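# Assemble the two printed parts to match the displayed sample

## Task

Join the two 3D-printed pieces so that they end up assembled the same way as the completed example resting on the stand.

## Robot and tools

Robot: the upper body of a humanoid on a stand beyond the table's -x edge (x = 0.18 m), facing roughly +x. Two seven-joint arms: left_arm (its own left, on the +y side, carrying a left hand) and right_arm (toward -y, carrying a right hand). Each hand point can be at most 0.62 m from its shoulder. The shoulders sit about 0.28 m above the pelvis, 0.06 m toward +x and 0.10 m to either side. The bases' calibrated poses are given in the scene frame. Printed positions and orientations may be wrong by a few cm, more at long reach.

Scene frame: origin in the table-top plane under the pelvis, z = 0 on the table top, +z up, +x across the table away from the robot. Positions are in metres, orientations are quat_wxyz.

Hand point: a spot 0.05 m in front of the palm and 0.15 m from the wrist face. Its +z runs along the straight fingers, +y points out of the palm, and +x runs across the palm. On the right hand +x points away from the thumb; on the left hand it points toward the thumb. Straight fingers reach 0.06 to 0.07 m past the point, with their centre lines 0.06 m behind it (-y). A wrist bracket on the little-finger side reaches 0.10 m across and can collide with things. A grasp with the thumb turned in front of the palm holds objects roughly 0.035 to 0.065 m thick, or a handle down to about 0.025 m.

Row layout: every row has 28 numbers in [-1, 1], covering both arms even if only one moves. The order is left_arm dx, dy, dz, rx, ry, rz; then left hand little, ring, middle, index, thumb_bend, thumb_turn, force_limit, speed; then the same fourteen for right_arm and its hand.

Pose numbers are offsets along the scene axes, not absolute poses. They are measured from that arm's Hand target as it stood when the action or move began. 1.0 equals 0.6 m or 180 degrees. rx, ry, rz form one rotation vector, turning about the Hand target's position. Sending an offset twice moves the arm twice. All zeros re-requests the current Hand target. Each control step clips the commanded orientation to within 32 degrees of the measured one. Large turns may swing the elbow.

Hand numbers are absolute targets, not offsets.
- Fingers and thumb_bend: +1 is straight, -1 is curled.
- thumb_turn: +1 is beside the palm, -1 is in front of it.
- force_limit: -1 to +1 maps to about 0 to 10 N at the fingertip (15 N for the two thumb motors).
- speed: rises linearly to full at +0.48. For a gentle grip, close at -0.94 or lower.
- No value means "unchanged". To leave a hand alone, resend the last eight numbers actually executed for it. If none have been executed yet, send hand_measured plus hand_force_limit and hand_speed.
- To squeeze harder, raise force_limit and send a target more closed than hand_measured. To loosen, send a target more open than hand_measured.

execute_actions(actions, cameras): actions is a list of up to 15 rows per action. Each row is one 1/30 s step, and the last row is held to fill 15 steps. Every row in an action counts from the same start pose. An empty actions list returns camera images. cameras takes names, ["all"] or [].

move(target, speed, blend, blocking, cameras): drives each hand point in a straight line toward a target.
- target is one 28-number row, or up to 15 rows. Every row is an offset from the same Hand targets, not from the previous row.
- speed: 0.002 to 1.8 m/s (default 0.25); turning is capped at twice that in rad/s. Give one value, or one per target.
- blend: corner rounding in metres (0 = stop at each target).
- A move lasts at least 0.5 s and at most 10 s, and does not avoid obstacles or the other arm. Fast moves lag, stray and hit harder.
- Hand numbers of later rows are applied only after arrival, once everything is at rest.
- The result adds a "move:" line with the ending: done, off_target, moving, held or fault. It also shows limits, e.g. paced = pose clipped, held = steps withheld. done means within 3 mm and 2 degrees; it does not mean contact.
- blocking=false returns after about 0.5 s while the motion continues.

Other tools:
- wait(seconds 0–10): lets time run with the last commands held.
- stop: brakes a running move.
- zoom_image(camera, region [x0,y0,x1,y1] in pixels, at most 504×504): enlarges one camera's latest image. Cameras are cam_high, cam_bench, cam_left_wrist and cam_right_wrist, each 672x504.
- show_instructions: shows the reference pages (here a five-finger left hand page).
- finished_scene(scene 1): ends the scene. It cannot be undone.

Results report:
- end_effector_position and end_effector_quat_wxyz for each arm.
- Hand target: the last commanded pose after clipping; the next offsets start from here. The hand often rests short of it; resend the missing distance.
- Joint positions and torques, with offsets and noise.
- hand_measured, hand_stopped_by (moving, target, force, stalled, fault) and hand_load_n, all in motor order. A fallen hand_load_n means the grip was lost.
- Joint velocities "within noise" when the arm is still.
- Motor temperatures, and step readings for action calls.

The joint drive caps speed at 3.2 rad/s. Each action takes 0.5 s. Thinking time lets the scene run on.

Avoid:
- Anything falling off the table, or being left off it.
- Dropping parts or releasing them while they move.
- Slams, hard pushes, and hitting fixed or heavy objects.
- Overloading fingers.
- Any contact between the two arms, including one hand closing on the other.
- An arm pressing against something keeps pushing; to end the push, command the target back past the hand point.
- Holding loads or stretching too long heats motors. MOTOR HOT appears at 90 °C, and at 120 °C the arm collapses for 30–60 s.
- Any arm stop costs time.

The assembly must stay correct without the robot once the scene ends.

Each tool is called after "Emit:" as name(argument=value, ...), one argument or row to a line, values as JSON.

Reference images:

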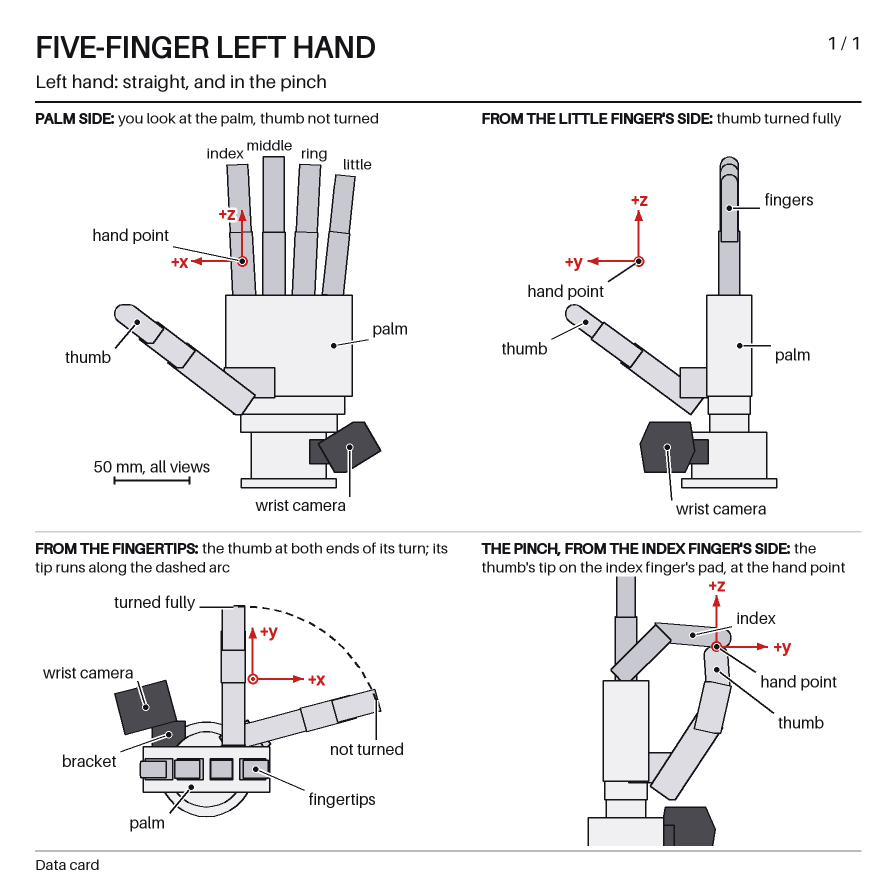

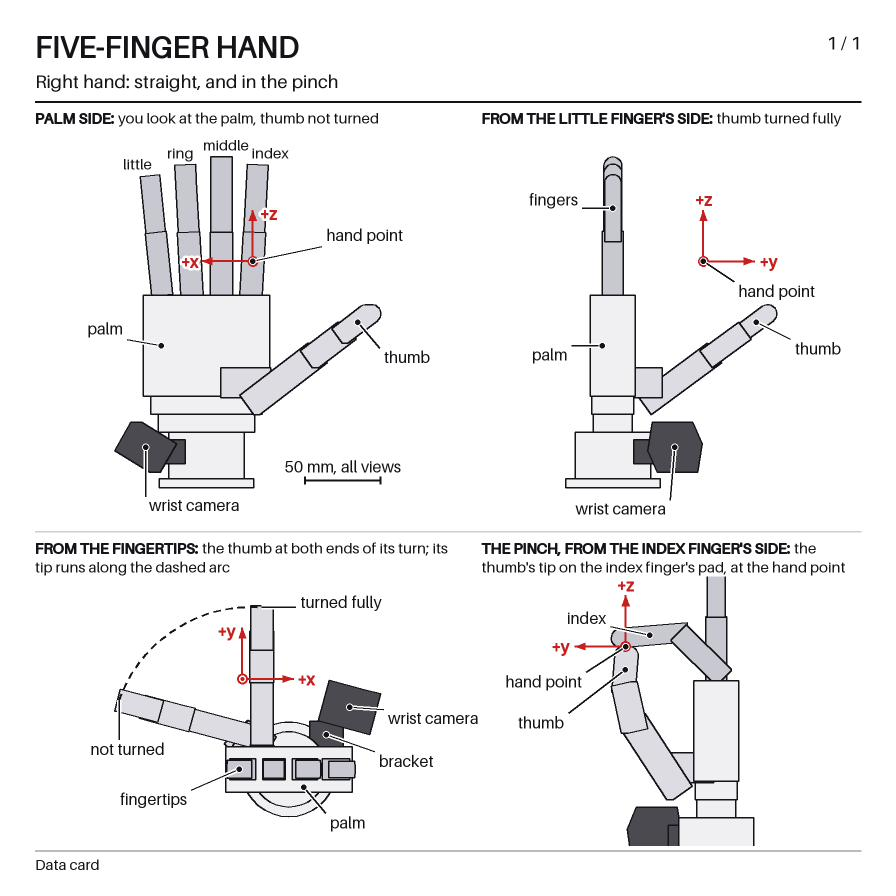

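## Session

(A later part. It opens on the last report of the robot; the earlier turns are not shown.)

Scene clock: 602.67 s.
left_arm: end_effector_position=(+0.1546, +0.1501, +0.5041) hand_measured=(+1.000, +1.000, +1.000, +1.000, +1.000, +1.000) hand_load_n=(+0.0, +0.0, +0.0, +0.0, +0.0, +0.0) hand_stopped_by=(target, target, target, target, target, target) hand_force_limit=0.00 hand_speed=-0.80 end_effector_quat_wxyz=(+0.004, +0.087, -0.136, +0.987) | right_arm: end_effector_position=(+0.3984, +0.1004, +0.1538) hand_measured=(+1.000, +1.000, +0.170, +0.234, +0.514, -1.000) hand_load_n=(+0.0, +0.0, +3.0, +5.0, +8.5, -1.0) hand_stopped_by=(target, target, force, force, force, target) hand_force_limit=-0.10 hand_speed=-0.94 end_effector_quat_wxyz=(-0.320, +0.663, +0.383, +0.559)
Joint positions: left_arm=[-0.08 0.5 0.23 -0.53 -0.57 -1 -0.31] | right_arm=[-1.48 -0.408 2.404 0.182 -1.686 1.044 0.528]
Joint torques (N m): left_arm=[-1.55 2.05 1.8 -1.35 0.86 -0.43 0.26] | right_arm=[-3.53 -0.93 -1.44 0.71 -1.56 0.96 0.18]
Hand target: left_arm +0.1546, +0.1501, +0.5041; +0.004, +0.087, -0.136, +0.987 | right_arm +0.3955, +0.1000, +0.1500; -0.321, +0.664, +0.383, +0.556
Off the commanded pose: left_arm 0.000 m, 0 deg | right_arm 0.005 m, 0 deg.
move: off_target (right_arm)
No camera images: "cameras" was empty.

Emit:
move(
  target=[0,0,0,0,0,0,1,1,1,1,1,1,0,-0.8,0,-0.0042,-0.0017,0,0,0,1,1,-0.6,-0.6,-0.4,-1,-0.1,-0.94],
  speed=0.02,
  cameras=["cam_high","cam_bench"],
)

Emit:
zoom_image(
  camera="cam_bench",
  region=[170, 255, 270, 355],
)

Emit:
zoom_image(
  camera="cam_high",
  region=[280, 130, 370, 230],
)

Scene clock: 607.67 s.
left_arm: end_effector_position=(+0.1546, +0.1501, +0.5041) hand_measured=(+1.000, +1.000, +1.000, +1.000, +1.000, +1.000) hand_load_n=(+0.0, +0.0, +0.0, +0.0, +0.0, +0.0) hand_stopped_by=(target, target, target, target, target, target) hand_force_limit=0.00 hand_speed=-0.80 end_effector_quat_wxyz=(+0.004, +0.087, -0.136, +0.987) | right_arm: end_effector_position=(+0.3966, +0.0997, +0.1521) hand_measured=(+1.000, +1.000, +0.170, +0.234, +0.514, -1.000) hand_load_n=(+0.0, +0.0, +3.5, +4.5, +8.5, -1.0) hand_stopped_by=(target, target, force, force, force, target) hand_force_limit=-0.10 hand_speed=-0.94 end_effector_quat_wxyz=(-0.322, +0.663, +0.382, +0.557)
Joint positions: left_arm=[-0.08 0.5 0.23 -0.53 -0.57 -1 -0.31] | right_arm=[-1.474 -0.408 2.408 0.182 -1.69 1.051 0.528]
Joint torques (N m): left_arm=[-1.5 1.98 1.8 -1.35 0.79 -0.42 0.28] | right_arm=[-3.51 -1.62 -1.27 0.8 -1.54 1.02 0.08]
Hand target: left_arm +0.1546, +0.1501, +0.5041; +0.004, +0.087, -0.136, +0.987 | right_arm +0.3955, +0.0974, +0.1490; -0.321, +0.664, +0.383, +0.556
Off the commanded pose: left_arm 0.000 m, 0 deg | right_arm 0.004 m, 0 deg.
move: off_target (right_arm)
Images, in order (width x height): cam_high 672x504, cam_bench 672x504.

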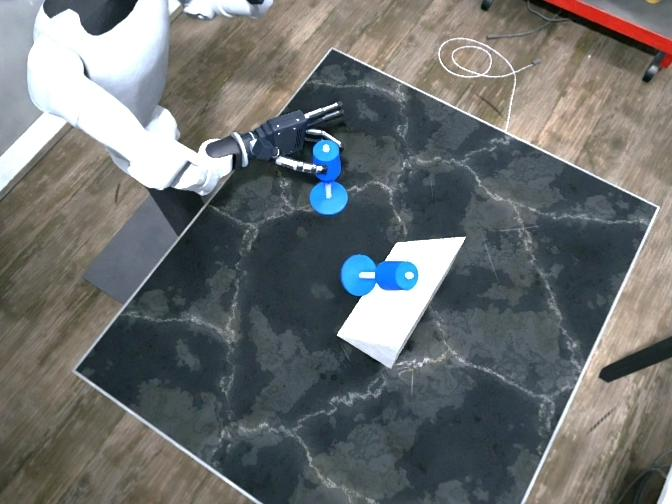

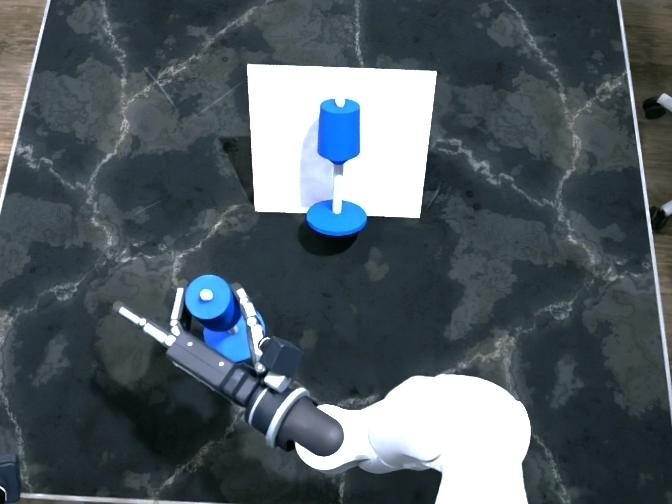

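Scaled by 5.040 from the camera's 672x504 image, which has a finer 960x720 frame.

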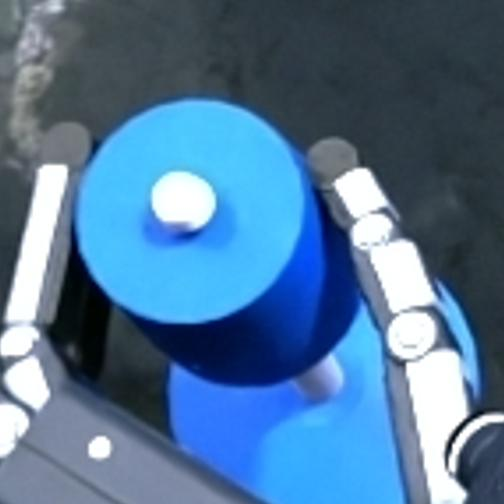

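Scaled by 5.040 from the camera's 672x504 image, which has a finer 960x720 frame.

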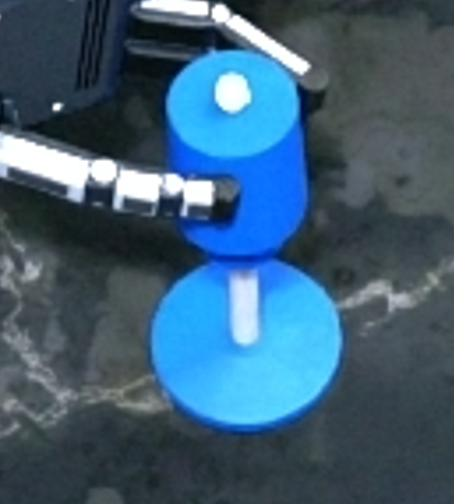

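Emit:
move(
  target=[0,0,0,0,0,0,1,1,1,1,1,1,0,-0.8,0.0042,-0.0025,-0.005,0,0,0,1,1,-0.6,-0.6,-0.4,-1,-0.1,-0.94],
  speed=0.02,
  cameras=["cam_high","cam_bench"],
)

Emit:
zoom_image(
  camera="cam_bench",
  region=[170, 255, 270, 355],
)

Emit:
zoom_image(
  camera="cam_high",
  region=[280, 130, 370, 230],
)

Scene clock: 611.97 s.
left_arm: end_effector_position=(+0.1546, +0.1501, +0.5041) hand_measured=(+1.000, +1.000, +1.000, +1.000, +1.000, +1.000) hand_load_n=(+0.0, +0.0, +0.0, +0.0, +0.0, +0.0) hand_stopped_by=(target, target, target, target, target, target) hand_force_limit=0.00 hand_speed=-0.80 end_effector_quat_wxyz=(+0.004, +0.087, -0.136, +0.987) | right_arm: end_effector_position=(+0.3975, +0.0991, +0.1494) hand_measured=(+1.000, +1.000, +0.170, +0.234, +0.514, -1.000) hand_load_n=(+0.0, +0.0, +3.5, +5.0, +8.5, -1.0) hand_stopped_by=(target, target, force, force, force, target) hand_force_limit=-0.10 hand_speed=-0.94 end_effector_quat_wxyz=(-0.323, +0.659, +0.389, +0.557)
Joint positions: left_arm=[-0.08 0.5 0.23 -0.53 -0.57 -1 -0.31] | right_arm=[-1.458 -0.408 2.408 0.212 -1.69 1.052 0.499]
Joint torques (N m): left_arm=[-1.45 2.01 1.71 -1.39 0.9 -0.4 0.26] | right_arm=[-3.48 -1.72 -1.79 0.59 -0.76 0.94 0]
Hand target: left_arm +0.1546, +0.1501, +0.5041; +0.004, +0.087, -0.136, +0.987 | right_arm +0.3980, +0.0959, +0.1460; -0.321, +0.664, +0.383, +0.556
Off the commanded pose: left_arm 0.000 m, 0 deg | right_arm 0.005 m, 1 deg.
move: off_target (right_arm)
Images, in order (width x height): cam_high 672x504, cam_bench 672x504.

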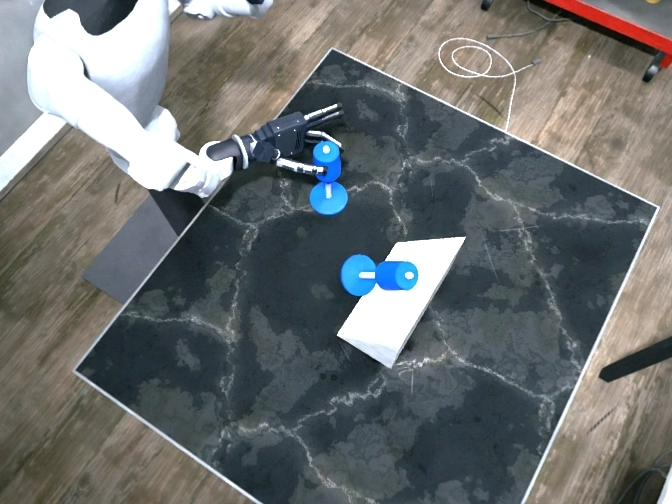

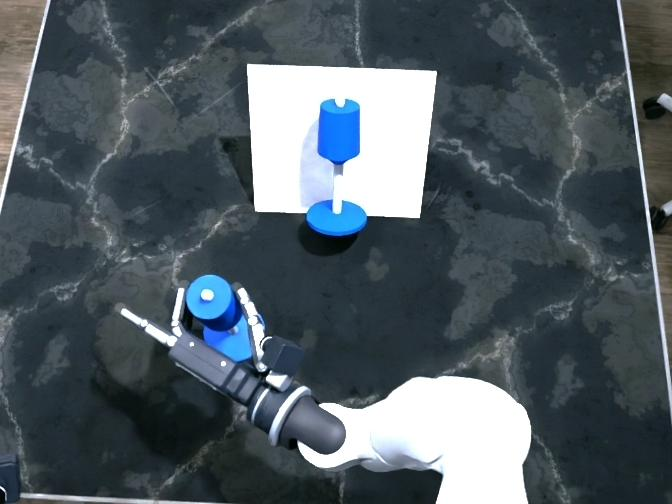

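Scaled by 5.040 from the camera's 672x504 image, which has a finer 960x720 frame.

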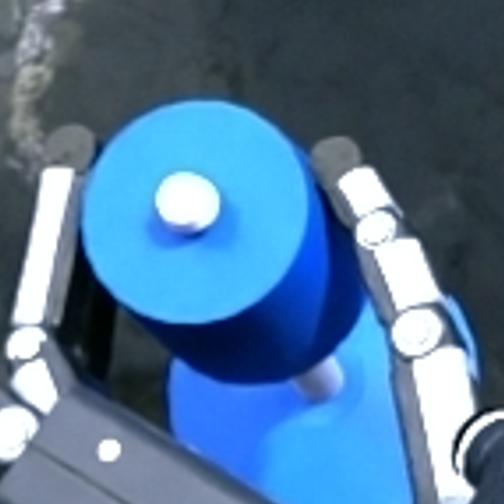

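Scaled by 5.040 from the camera's 672x504 image, which has a finer 960x720 frame.

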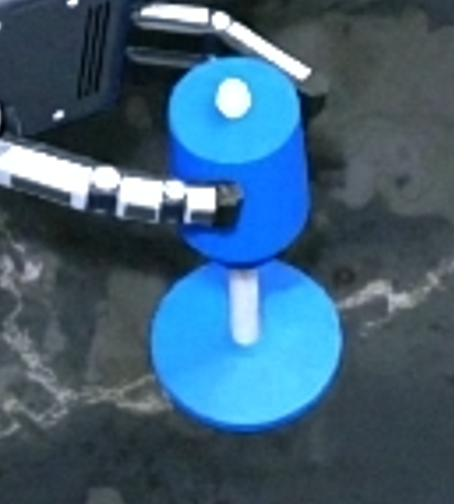

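Emit:
move(
  target=[0,0,0,0,0,0,1,1,1,1,1,1,0,-0.8,0.001,0,-0.0083,0,0,0,1,1,-0.6,-0.6,-0.4,-1,-0.1,-0.94],
  speed=0.02,
  cameras=["cam_high","cam_bench"],
)

Emit:
zoom_image(
  camera="cam_bench",
  region=[170, 255, 270, 355],
)

Emit:
zoom_image(
  camera="cam_high",
  region=[280, 130, 370, 230],
)

Scene clock: 623.03 s.
left_arm: end_effector_position=(+0.1546, +0.1501, +0.5041) hand_measured=(+1.000, +1.000, +1.000, +1.000, +1.000, +1.000) hand_load_n=(-0.5, +0.0, +0.0, +0.0, +0.0, +0.0) hand_stopped_by=(target, target, target, target, target, target) hand_force_limit=0.00 hand_speed=-0.80 end_effector_quat_wxyz=(+0.004, +0.087, -0.136, +0.987) | right_arm: end_effector_position=(+0.3999, +0.0957, +0.1432) hand_measured=(+1.000, +1.000, +0.170, +0.234, +0.514, -1.000) hand_load_n=(+0.0, +0.0, +3.5, +5.0, +8.5, -1.0) hand_stopped_by=(target, target, force, force, force, target) hand_force_limit=-0.10 hand_speed=-0.94 end_effector_quat_wxyz=(-0.318, +0.661, +0.389, +0.557)
Joint positions: left_arm=[-0.08 0.5 0.23 -0.53 -0.57 -1 -0.31] | right_arm=[-1.434 -0.403 2.408 0.249 -1.674 1.052 0.476]
Joint torques (N m): left_arm=[-1.4 2 1.71 -1.42 0.88 -0.41 0.27] | right_arm=[-3.53 -1.01 -2.02 0.6 -0.86 1.03 0]
Hand target: left_arm +0.1546, +0.1501, +0.5041; +0.004, +0.087, -0.136, +0.987 | right_arm +0.3986, +0.0959, +0.1410; -0.321, +0.664, +0.383, +0.556
Off the commanded pose: left_arm 0.000 m, 0 deg | right_arm 0.003 m, 1 deg.
move: done
Images, in order (width x height): cam_high 672x504, cam_bench 672x504.

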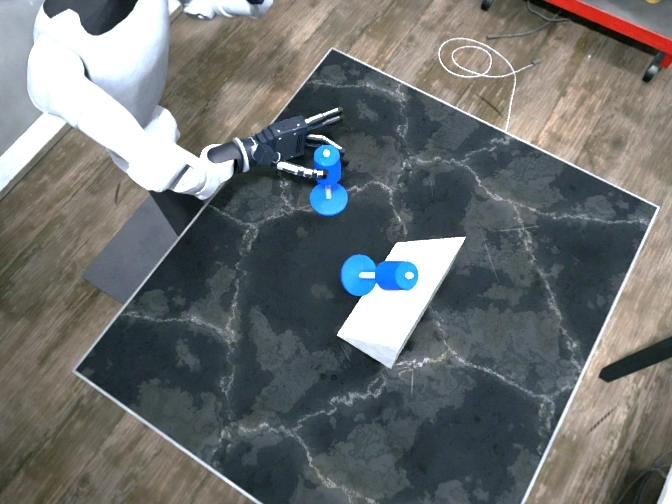

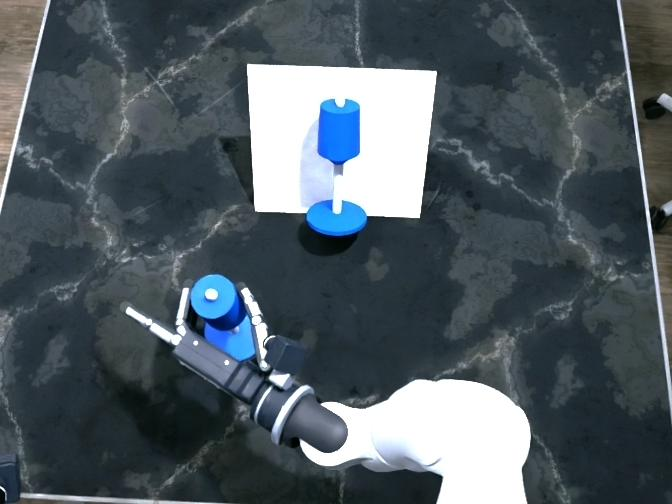

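Scaled by 5.040 from the camera's 672x504 image, which has a finer 960x720 frame.

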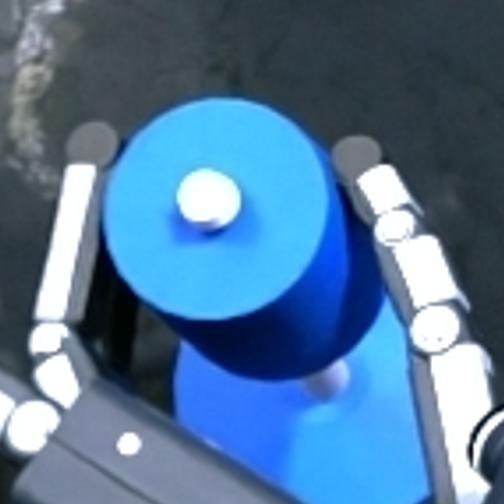

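Scaled by 5.040 from the camera's 672x504 image, which has a finer 960x720 frame.

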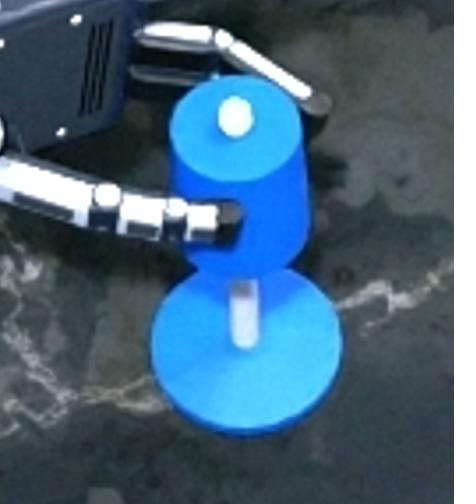

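Emit:
move(
  target=[0,0,0,0,0,0,1,1,1,1,1,1,0,-0.8,-0.0015,0.0015,-0.0067,0,0,0,1,1,-0.6,-0.6,-0.4,-1,-0.1,-0.94],
  speed=0.02,
  cameras=["cam_high","cam_bench","cam_right_wrist"],
)

Emit:
zoom_image(
  camera="cam_bench",
  region=[170, 255, 270, 355],
)

Emit:
zoom_image(
  camera="cam_high",
  region=[280, 130, 370, 230],
)

Scene clock: 632.47 s.
left_arm: end_effector_position=(+0.1546, +0.1501, +0.5041) hand_measured=(+1.000, +1.000, +1.000, +1.000, +1.000, +1.000) hand_load_n=(+0.0, +0.0, +0.0, +0.0, +0.0, -0.5) hand_stopped_by=(target, target, target, target, target, target) hand_force_limit=0.00 hand_speed=-0.80 end_effector_quat_wxyz=(+0.004, +0.087, -0.136, +0.987) | right_arm: end_effector_position=(+0.3991, +0.0963, +0.1389) hand_measured=(+1.000, +1.000, +0.170, +0.234, +0.514, -1.000) hand_load_n=(+0.0, +0.0, +3.5, +5.0, +8.5, -1.0) hand_stopped_by=(target, target, force, force, force, target) hand_force_limit=-0.10 hand_speed=-0.94 end_effector_quat_wxyz=(-0.318, +0.662, +0.389, +0.557)
Joint positions: left_arm=[-0.08 0.5 0.23 -0.53 -0.57 -1 -0.31] | right_arm=[-1.416 -0.389 2.408 0.275 -1.668 1.054 0.469]
Joint torques (N m): left_arm=[-1.37 1.94 1.69 -1.29 0.81 -0.43 0.27] | right_arm=[-3.49 -1.03 -2.02 0.57 -0.89 1.05 0]
Hand target: left_arm +0.1546, +0.1501, +0.5041; +0.004, +0.087, -0.136, +0.987 | right_arm +0.3977, +0.0968, +0.1370; -0.321, +0.664, +0.383, +0.556
Off the commanded pose: left_arm 0.000 m, 0 deg | right_arm 0.002 m, 1 deg.
move: done
Images, in order (width x height): cam_high 672x504, cam_bench 672x504, cam_right_wrist 672x504.

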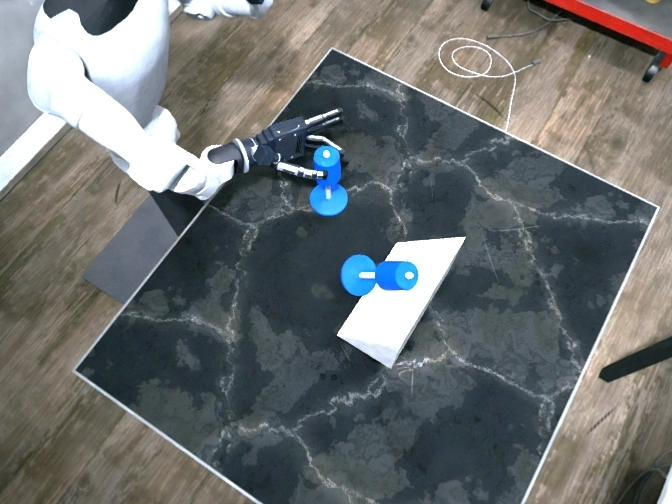

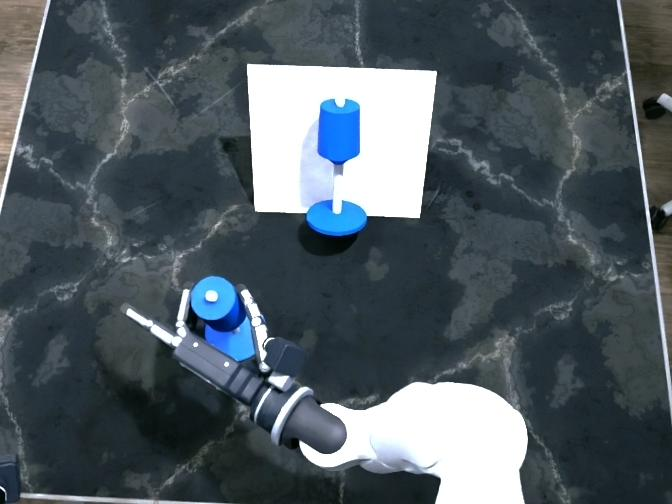

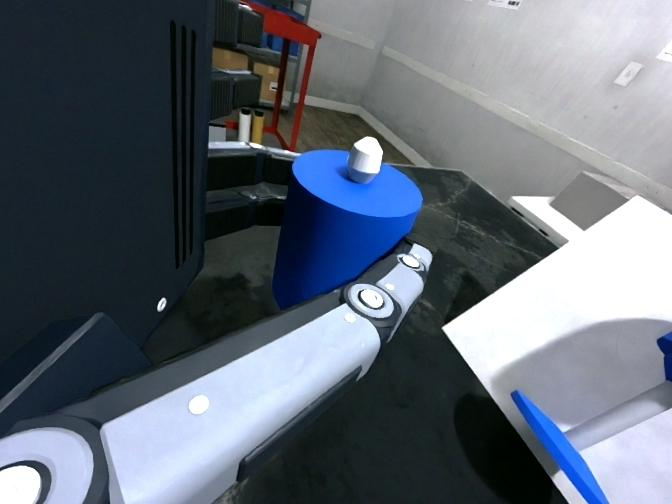

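Scaled by 5.040 from the camera's 672x504 image, which has a finer 960x720 frame.

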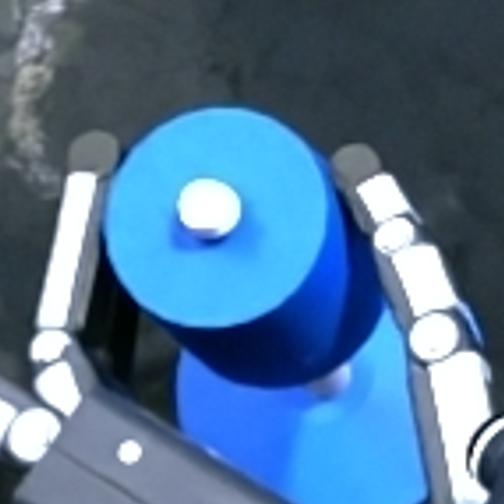

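Scaled by 5.040 from the camera's 672x504 image, which has a finer 960x720 frame.

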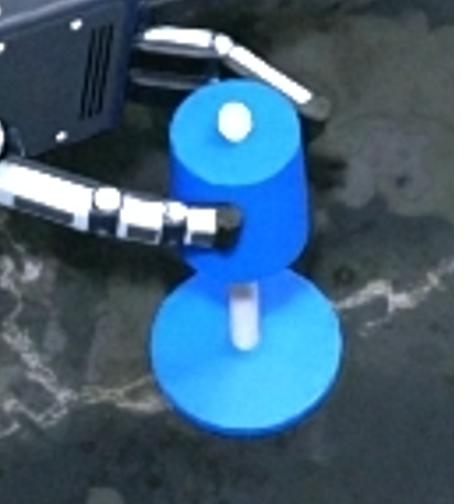

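Emit:
move(
  target=[0,0,0,0,0,0,1,1,1,1,1,1,0,-0.8,0,0,-0.0067,0,0,0,1,1,-0.6,-0.6,-0.4,-1,-0.1,-0.94],
  speed=0.02,
  cameras=["cam_high","cam_bench"],
)

Emit:
zoom_image(
  camera="cam_bench",
  region=[170, 255, 270, 355],
)

Emit:
zoom_image(
  camera="cam_high",
  region=[280, 130, 370, 230],
)

Scene clock: 637.53 s.
left_arm: end_effector_position=(+0.1546, +0.1501, +0.5041) hand_measured=(+1.000, +1.000, +1.000, +1.000, +1.000, +1.000) hand_load_n=(+0.0, +0.0, +0.0, -0.5, +0.0, +0.0) hand_stopped_by=(target, target, target, target, target, target) hand_force_limit=0.00 hand_speed=-0.80 end_effector_quat_wxyz=(+0.004, +0.087, -0.136, +0.987) | right_arm: end_effector_position=(+0.3991, +0.0964, +0.1349) hand_measured=(+1.000, +1.000, +0.170, +0.234, +0.514, -1.000) hand_load_n=(+0.0, +0.0, +3.5, +5.0, +8.5, -1.5) hand_stopped_by=(target, target, force, force, force, target) hand_force_limit=-0.10 hand_speed=-0.94 end_effector_quat_wxyz=(-0.318, +0.662, +0.389, +0.557)
Joint positions: left_arm=[-0.08 0.5 0.23 -0.53 -0.57 -1 -0.31] | right_arm=[-1.397 -0.378 2.408 0.305 -1.658 1.058 0.452]
Joint torques (N m): left_arm=[-1.39 2.06 1.74 -1.31 0.89 -0.42 0.25] | right_arm=[-3.45 -0.84 -2 0.63 -0.92 1.03 0.02]
Hand target: left_arm +0.1546, +0.1501, +0.5041; +0.004, +0.087, -0.136, +0.987 | right_arm +0.3977, +0.0968, +0.1330; -0.321, +0.664, +0.383, +0.556
Off the commanded pose: left_arm 0.000 m, 0 deg | right_arm 0.002 m, 1 deg.
move: done
Images, in order (width x height): cam_high 672x504, cam_bench 672x504.

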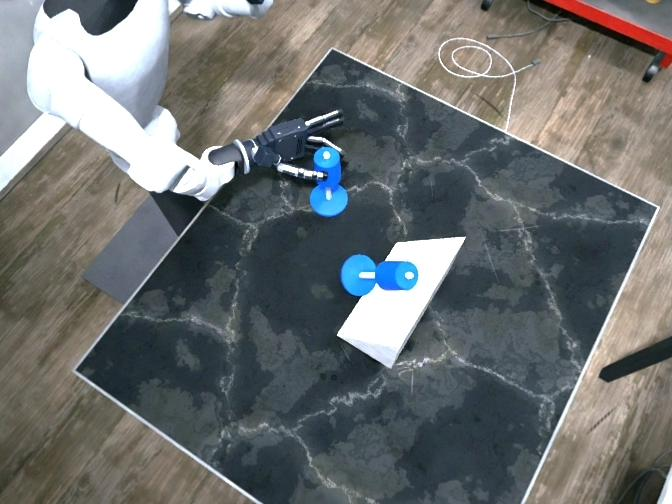

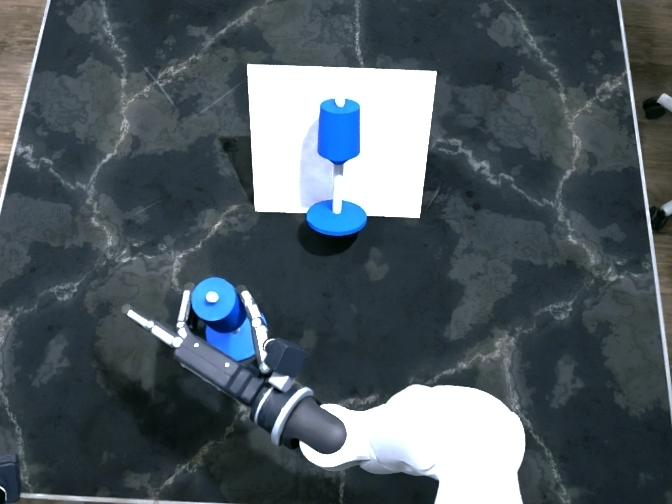

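Scaled by 5.040 from the camera's 672x504 image, which has a finer 960x720 frame.

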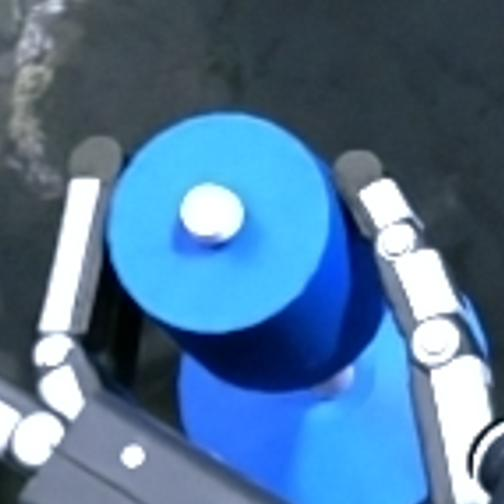

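Scaled by 5.040 from the camera's 672x504 image, which has a finer 960x720 frame.

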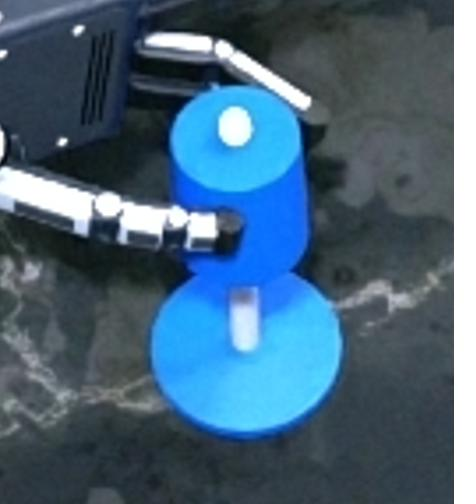

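Emit:
move(
  target=[0,0,0,0,0,0,1,1,1,1,1,1,0,-0.8,0,0,-0.0067,0,0,0,1,1,-0.6,-0.6,-0.4,-1,-0.1,-0.94],
  speed=0.02,
  cameras=["cam_high","cam_bench"],
)

Emit:
zoom_image(
  camera="cam_bench",
  region=[170, 255, 270, 355],
)

Emit:
zoom_image(
  camera="cam_high",
  region=[280, 130, 370, 230],
)

Scene clock: 643.33 s.
left_arm: end_effector_position=(+0.1546, +0.1501, +0.5041) hand_measured=(+1.000, +1.000, +1.000, +1.000, +1.000, +1.000) hand_load_n=(+0.0, +0.0, +0.0, +0.0, +0.0, +0.0) hand_stopped_by=(target, target, target, target, target, target) hand_force_limit=0.00 hand_speed=-0.80 end_effector_quat_wxyz=(+0.004, +0.087, -0.136, +0.987) | right_arm: end_effector_position=(+0.3997, +0.0971, +0.1324) hand_measured=(+1.000, +1.000, +0.170, +0.234, +0.514, -1.000) hand_load_n=(+0.0, +0.0, +3.0, +4.5, +9.0, -1.5) hand_stopped_by=(target, target, force, force, force, target) hand_force_limit=-0.10 hand_speed=-0.94 end_effector_quat_wxyz=(-0.319, +0.660, +0.388, +0.558)
Joint positions: left_arm=[-0.08 0.5 0.23 -0.53 -0.57 -1 -0.31] | right_arm=[-1.381 -0.366 2.408 0.335 -1.646 1.065 0.436]
Joint torques (N m): left_arm=[-1.39 1.96 1.7 -1.34 0.88 -0.42 0.25] | right_arm=[-3.34 -0.8 -1.88 0.61 -0.91 0.96 0]
Hand target: left_arm +0.1546, +0.1501, +0.5041; +0.004, +0.087, -0.136, +0.987 | right_arm +0.3977, +0.0968, +0.1290; -0.321, +0.664, +0.383, +0.556
Off the commanded pose: left_arm 0.000 m, 0 deg | right_arm 0.004 m, 1 deg.
move: off_target (right_arm)
Images, in order (width x height): cam_high 672x504, cam_bench 672x504.

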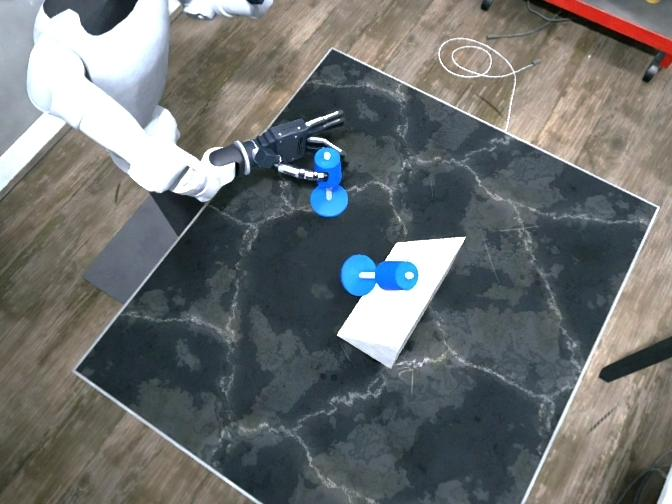

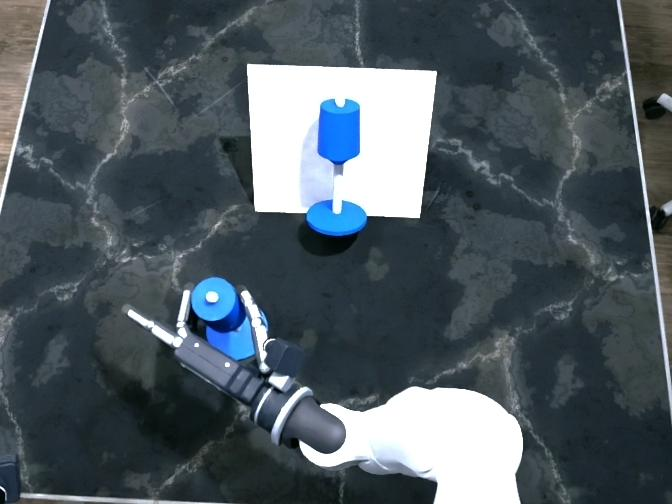

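Scaled by 5.040 from the camera's 672x504 image, which has a finer 960x720 frame.

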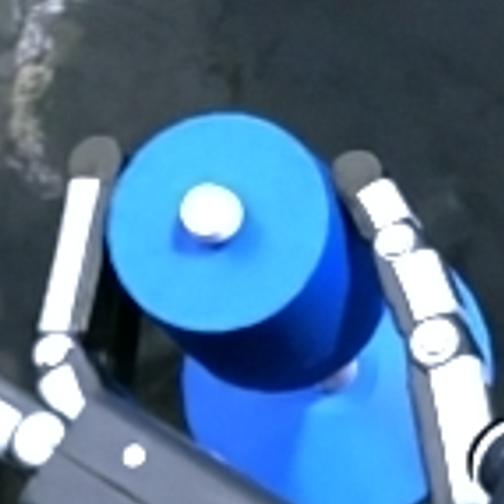

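Scaled by 5.040 from the camera's 672x504 image, which has a finer 960x720 frame.

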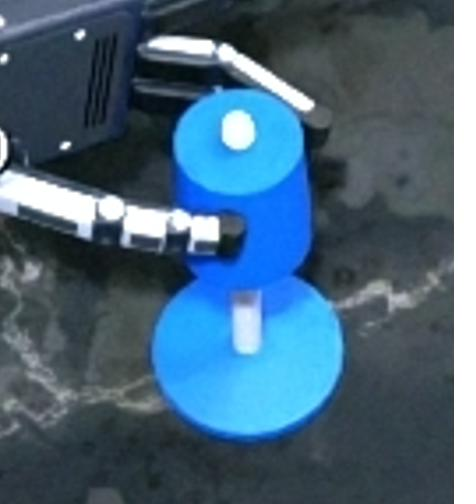

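Emit:
move(
  target=[0,0,0,0,0,0,1,1,1,1,1,1,0,-0.8,0,0,-0.0067,0,0,0,1,1,-0.6,-0.6,-0.4,-1,-0.1,-0.94],
  speed=0.02,
  cameras=["cam_high","cam_bench"],
)

Emit:
zoom_image(
  camera="cam_bench",
  region=[170, 255, 270, 355],
)

Emit:
zoom_image(
  camera="cam_high",
  region=[280, 130, 370, 230],
)

Scene clock: 647.00 s.
left_arm: end_effector_position=(+0.1546, +0.1501, +0.5041) hand_measured=(+1.000, +1.000, +1.000, +1.000, +1.000, +1.000) hand_load_n=(+0.0, +0.0, +0.0, +0.0, +0.0, +0.0) hand_stopped_by=(target, target, target, target, target, target) hand_force_limit=0.00 hand_speed=-0.80 end_effector_quat_wxyz=(+0.004, +0.087, -0.136, +0.987) | right_arm: end_effector_position=(+0.4014, +0.0984, +0.1320) hand_measured=(+1.000, +1.000, +0.170, +0.234, +0.514, -1.000) hand_load_n=(+0.0, +0.0, +3.5, +4.0, +8.5, -1.5) hand_stopped_by=(target, target, force, force, force, target) hand_force_limit=-0.10 hand_speed=-0.94 end_effector_quat_wxyz=(-0.320, +0.657, +0.386, +0.562)
Joint positions: left_arm=[-0.08 0.5 0.23 -0.53 -0.57 -1 -0.31] | right_arm=[-1.367 -0.353 2.408 0.367 -1.632 1.077 0.419]
Joint torques (N m): left_arm=[-1.46 2.04 1.77 -1.32 0.93 -0.42 0.27] | right_arm=[-3.04 -0.7 -1.58 0.55 -0.73 0.74 0]
Hand target: left_arm +0.1546, +0.1501, +0.5041; +0.004, +0.087, -0.136, +0.987 | right_arm +0.3977, +0.0968, +0.1249; -0.321, +0.664, +0.383, +0.556
Off the commanded pose: left_arm 0.000 m, 0 deg | right_arm 0.008 m, 1 deg.
move: off_target (right_arm)
Images, in order (width x height): cam_high 672x504, cam_bench 672x504.

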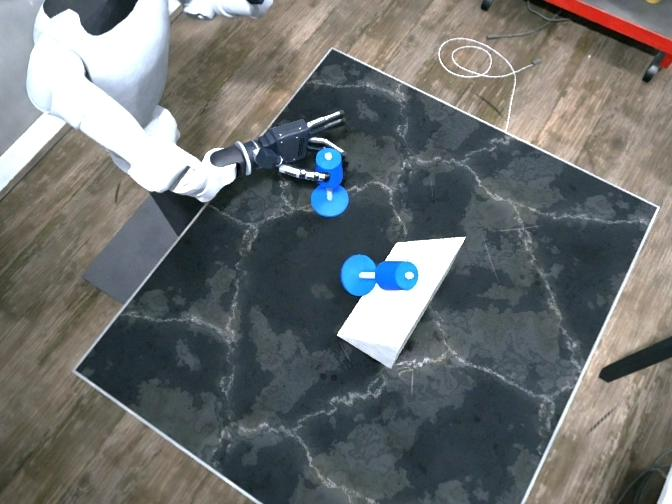

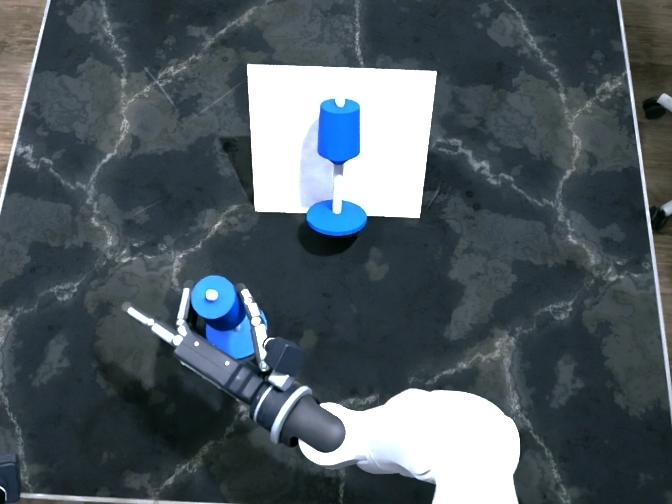

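Scaled by 5.040 from the camera's 672x504 image, which has a finer 960x720 frame.

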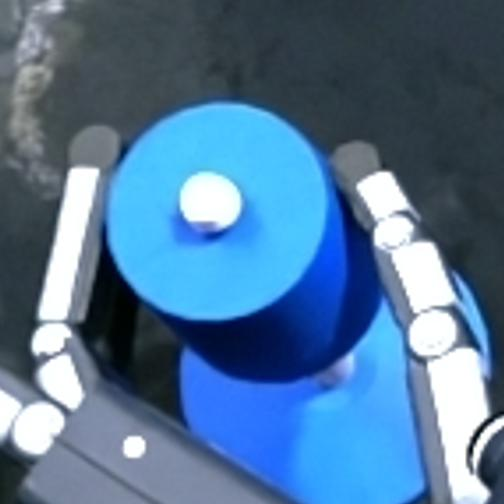

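Scaled by 5.040 from the camera's 672x504 image, which has a finer 960x720 frame.

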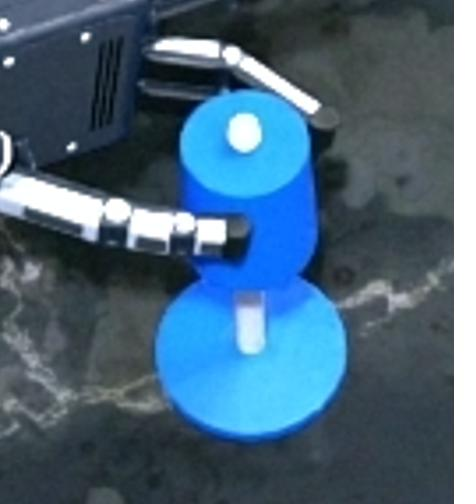

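Emit:
move(
  target=[0,0,0,0,0,0,1,1,1,1,1,1,0,-0.8,0.004,0.002,0.01,0,0,0,1,1,-0.6,-0.6,-0.4,-1,-0.1,-0.94],
  speed=0.02,
  cameras=["cam_high","cam_bench"],
)

Emit:
zoom_image(
  camera="cam_high",
  region=[280, 130, 370, 230],
)

Scene clock: 658.60 s.
left_arm: end_effector_position=(+0.1546, +0.1501, +0.5041) hand_measured=(+1.000, +1.000, +1.000, +1.000, +1.000, +1.000) hand_load_n=(+0.0, +0.0, +0.0, +0.0, +0.0, +0.0) hand_stopped_by=(target, target, target, target, target, target) hand_force_limit=0.00 hand_speed=-0.80 end_effector_quat_wxyz=(+0.004, +0.087, -0.136, +0.987) | right_arm: end_effector_position=(+0.3986, +0.0997, +0.1313) hand_measured=(+1.000, +1.000, +0.170, +0.234, +0.514, -1.000) hand_load_n=(+0.0, +0.0, +3.5, +4.0, +8.5, -2.0) hand_stopped_by=(target, target, force, force, force, target) hand_force_limit=-0.10 hand_speed=-0.94 end_effector_quat_wxyz=(-0.325, +0.661, +0.383, +0.558)
Joint positions: left_arm=[-0.08 0.5 0.23 -0.53 -0.57 -1 -0.31] | right_arm=[-1.372 -0.353 2.407 0.347 -1.625 1.075 0.42]
Joint torques (N m): left_arm=[-1.43 2.08 1.78 -1.31 0.82 -0.41 0.27] | right_arm=[-4.76 -1.91 -1.54 -0.87 -0.89 0.55 0.09]
Motor temperatures (°C): left_arm=[39 41 39 38 38 31 25] | right_arm=[50 43 41 43 38 35 27]
Hand target: left_arm +0.1546, +0.1501, +0.5041; +0.004, +0.087, -0.136, +0.987 | right_arm +0.4001, +0.0980, +0.1309; -0.321, +0.664, +0.383, +0.556
Off the commanded pose: left_arm 0.000 m, 0 deg | right_arm 0.002 m, 1 deg.
move: done
Images, in order (width x height): cam_high 672x504, cam_bench 672x504.

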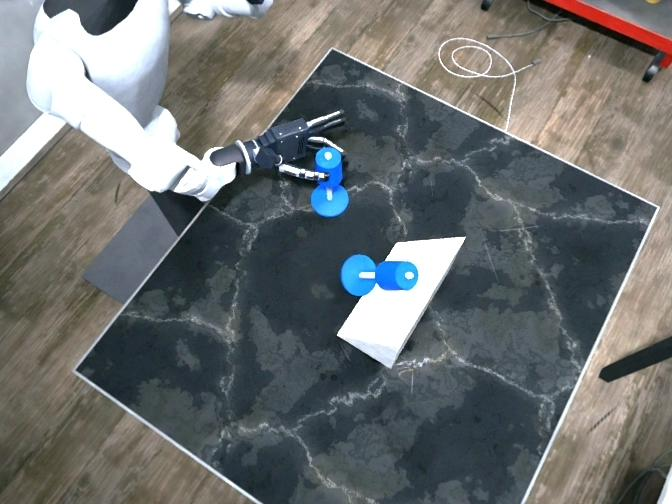

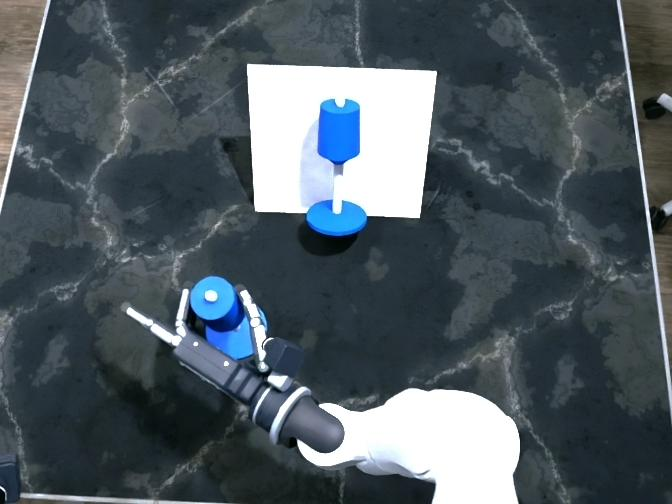

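Scaled by 5.040 from the camera's 672x504 image, which has a finer 960x720 frame.

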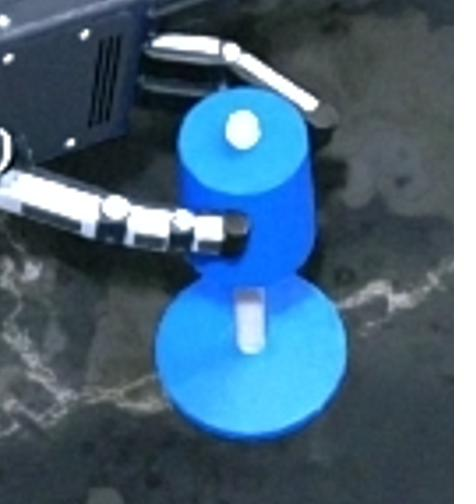

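Emit:
move(
  target=[0,0,0,0,0,0,1,1,1,1,1,1,0,-0.8,0,0,0,0,0,0,1,1,0.35,0.4,0.68,-1,-0.1,-0.9],
  speed=0.02,
  cameras=["cam_high","cam_bench","cam_right_wrist"],
)

Emit:
zoom_image(
  camera="cam_high",
  region=[280, 130, 370, 230],
)

Emit:
zoom_image(
  camera="cam_bench",
  region=[170, 255, 270, 355],
)

Scene clock: 665.10 s.
left_arm: end_effector_position=(+0.1546, +0.1501, +0.5041) hand_measured=(+1.000, +1.000, +1.000, +1.000, +1.000, +1.000) hand_load_n=(+0.0, +0.0, +0.0, +0.0, +0.0, +0.0) hand_stopped_by=(target, target, target, target, target, target) hand_force_limit=0.00 hand_speed=-0.80 end_effector_quat_wxyz=(+0.004, +0.087, -0.136, +0.987) | right_arm: end_effector_position=(+0.3985, +0.0982, +0.1292) hand_measured=(+1.000, +1.000, +0.350, +0.400, +0.680, -1.000) hand_load_n=(+0.0, +0.0, +0.0, +0.0, +0.0, +0.0) hand_stopped_by=(target, target, target, target, target, target) hand_force_limit=-0.10 hand_speed=-0.90 end_effector_quat_wxyz=(-0.322, +0.664, +0.384, +0.555)
Joint positions: left_arm=[-0.08 0.5 0.23 -0.53 -0.57 -1 -0.31] | right_arm=[-1.372 -0.356 2.407 0.344 -1.625 1.066 0.42]
Joint torques (N m): left_arm=[-1.46 1.93 1.82 -1.35 0.9 -0.41 0.26] | right_arm=[-4.68 -1.66 -1.79 -0.52 -0.97 0.81 0.07]
Hand target: left_arm +0.1546, +0.1501, +0.5041; +0.004, +0.087, -0.136, +0.987 | right_arm +0.4001, +0.0980, +0.1309; -0.321, +0.664, +0.383, +0.556
Off the commanded pose: left_arm 0.000 m, 0 deg | right_arm 0.002 m, 0 deg.
move: done
Images, in order (width x height): cam_high 672x504, cam_bench 672x504, cam_right_wrist 672x504.

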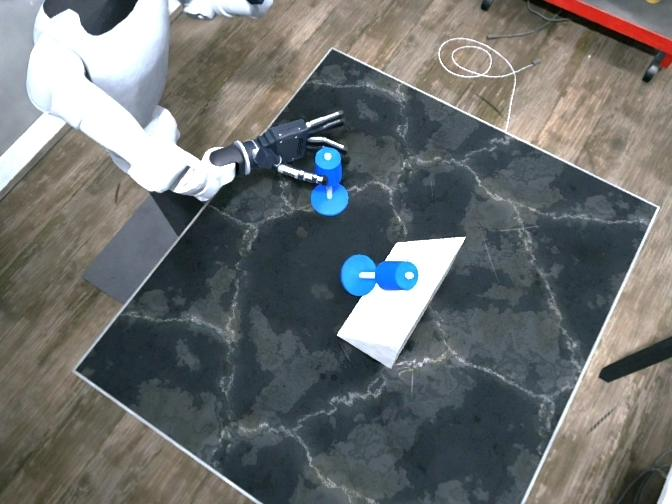

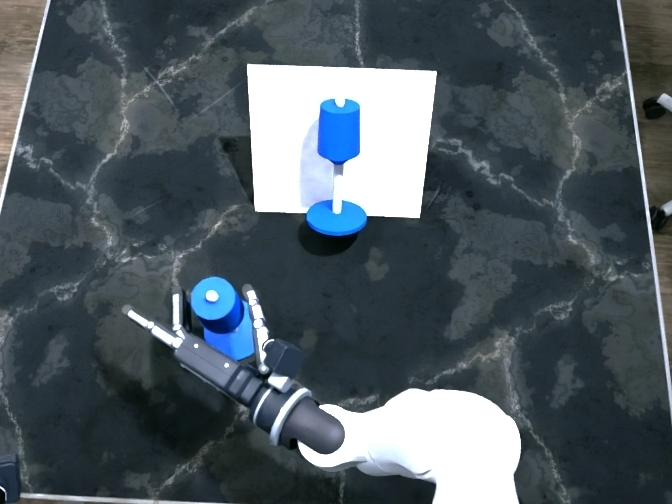

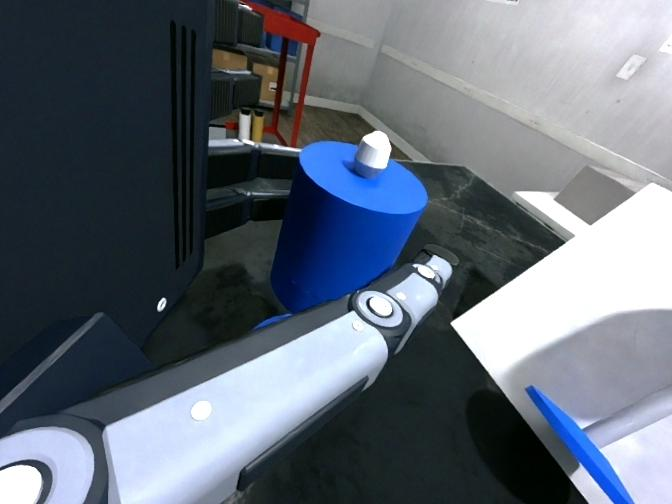

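Scaled by 5.040 from the camera's 672x504 image, which has a finer 960x720 frame.

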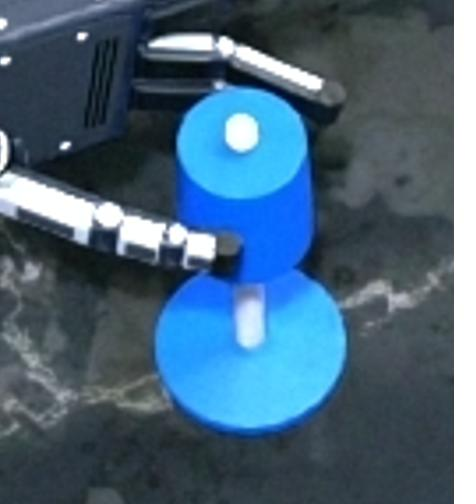

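Scaled by 5.040 from the camera's 672x504 image, which has a finer 960x720 frame.

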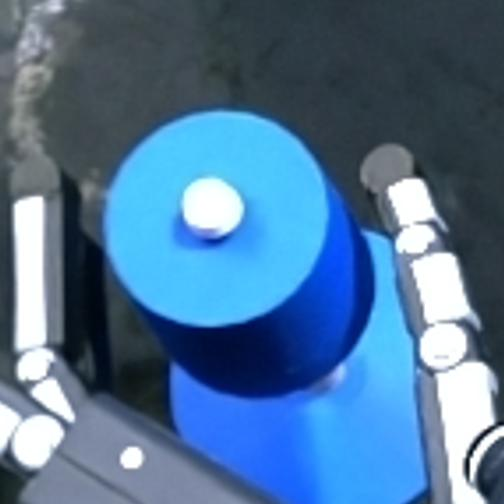

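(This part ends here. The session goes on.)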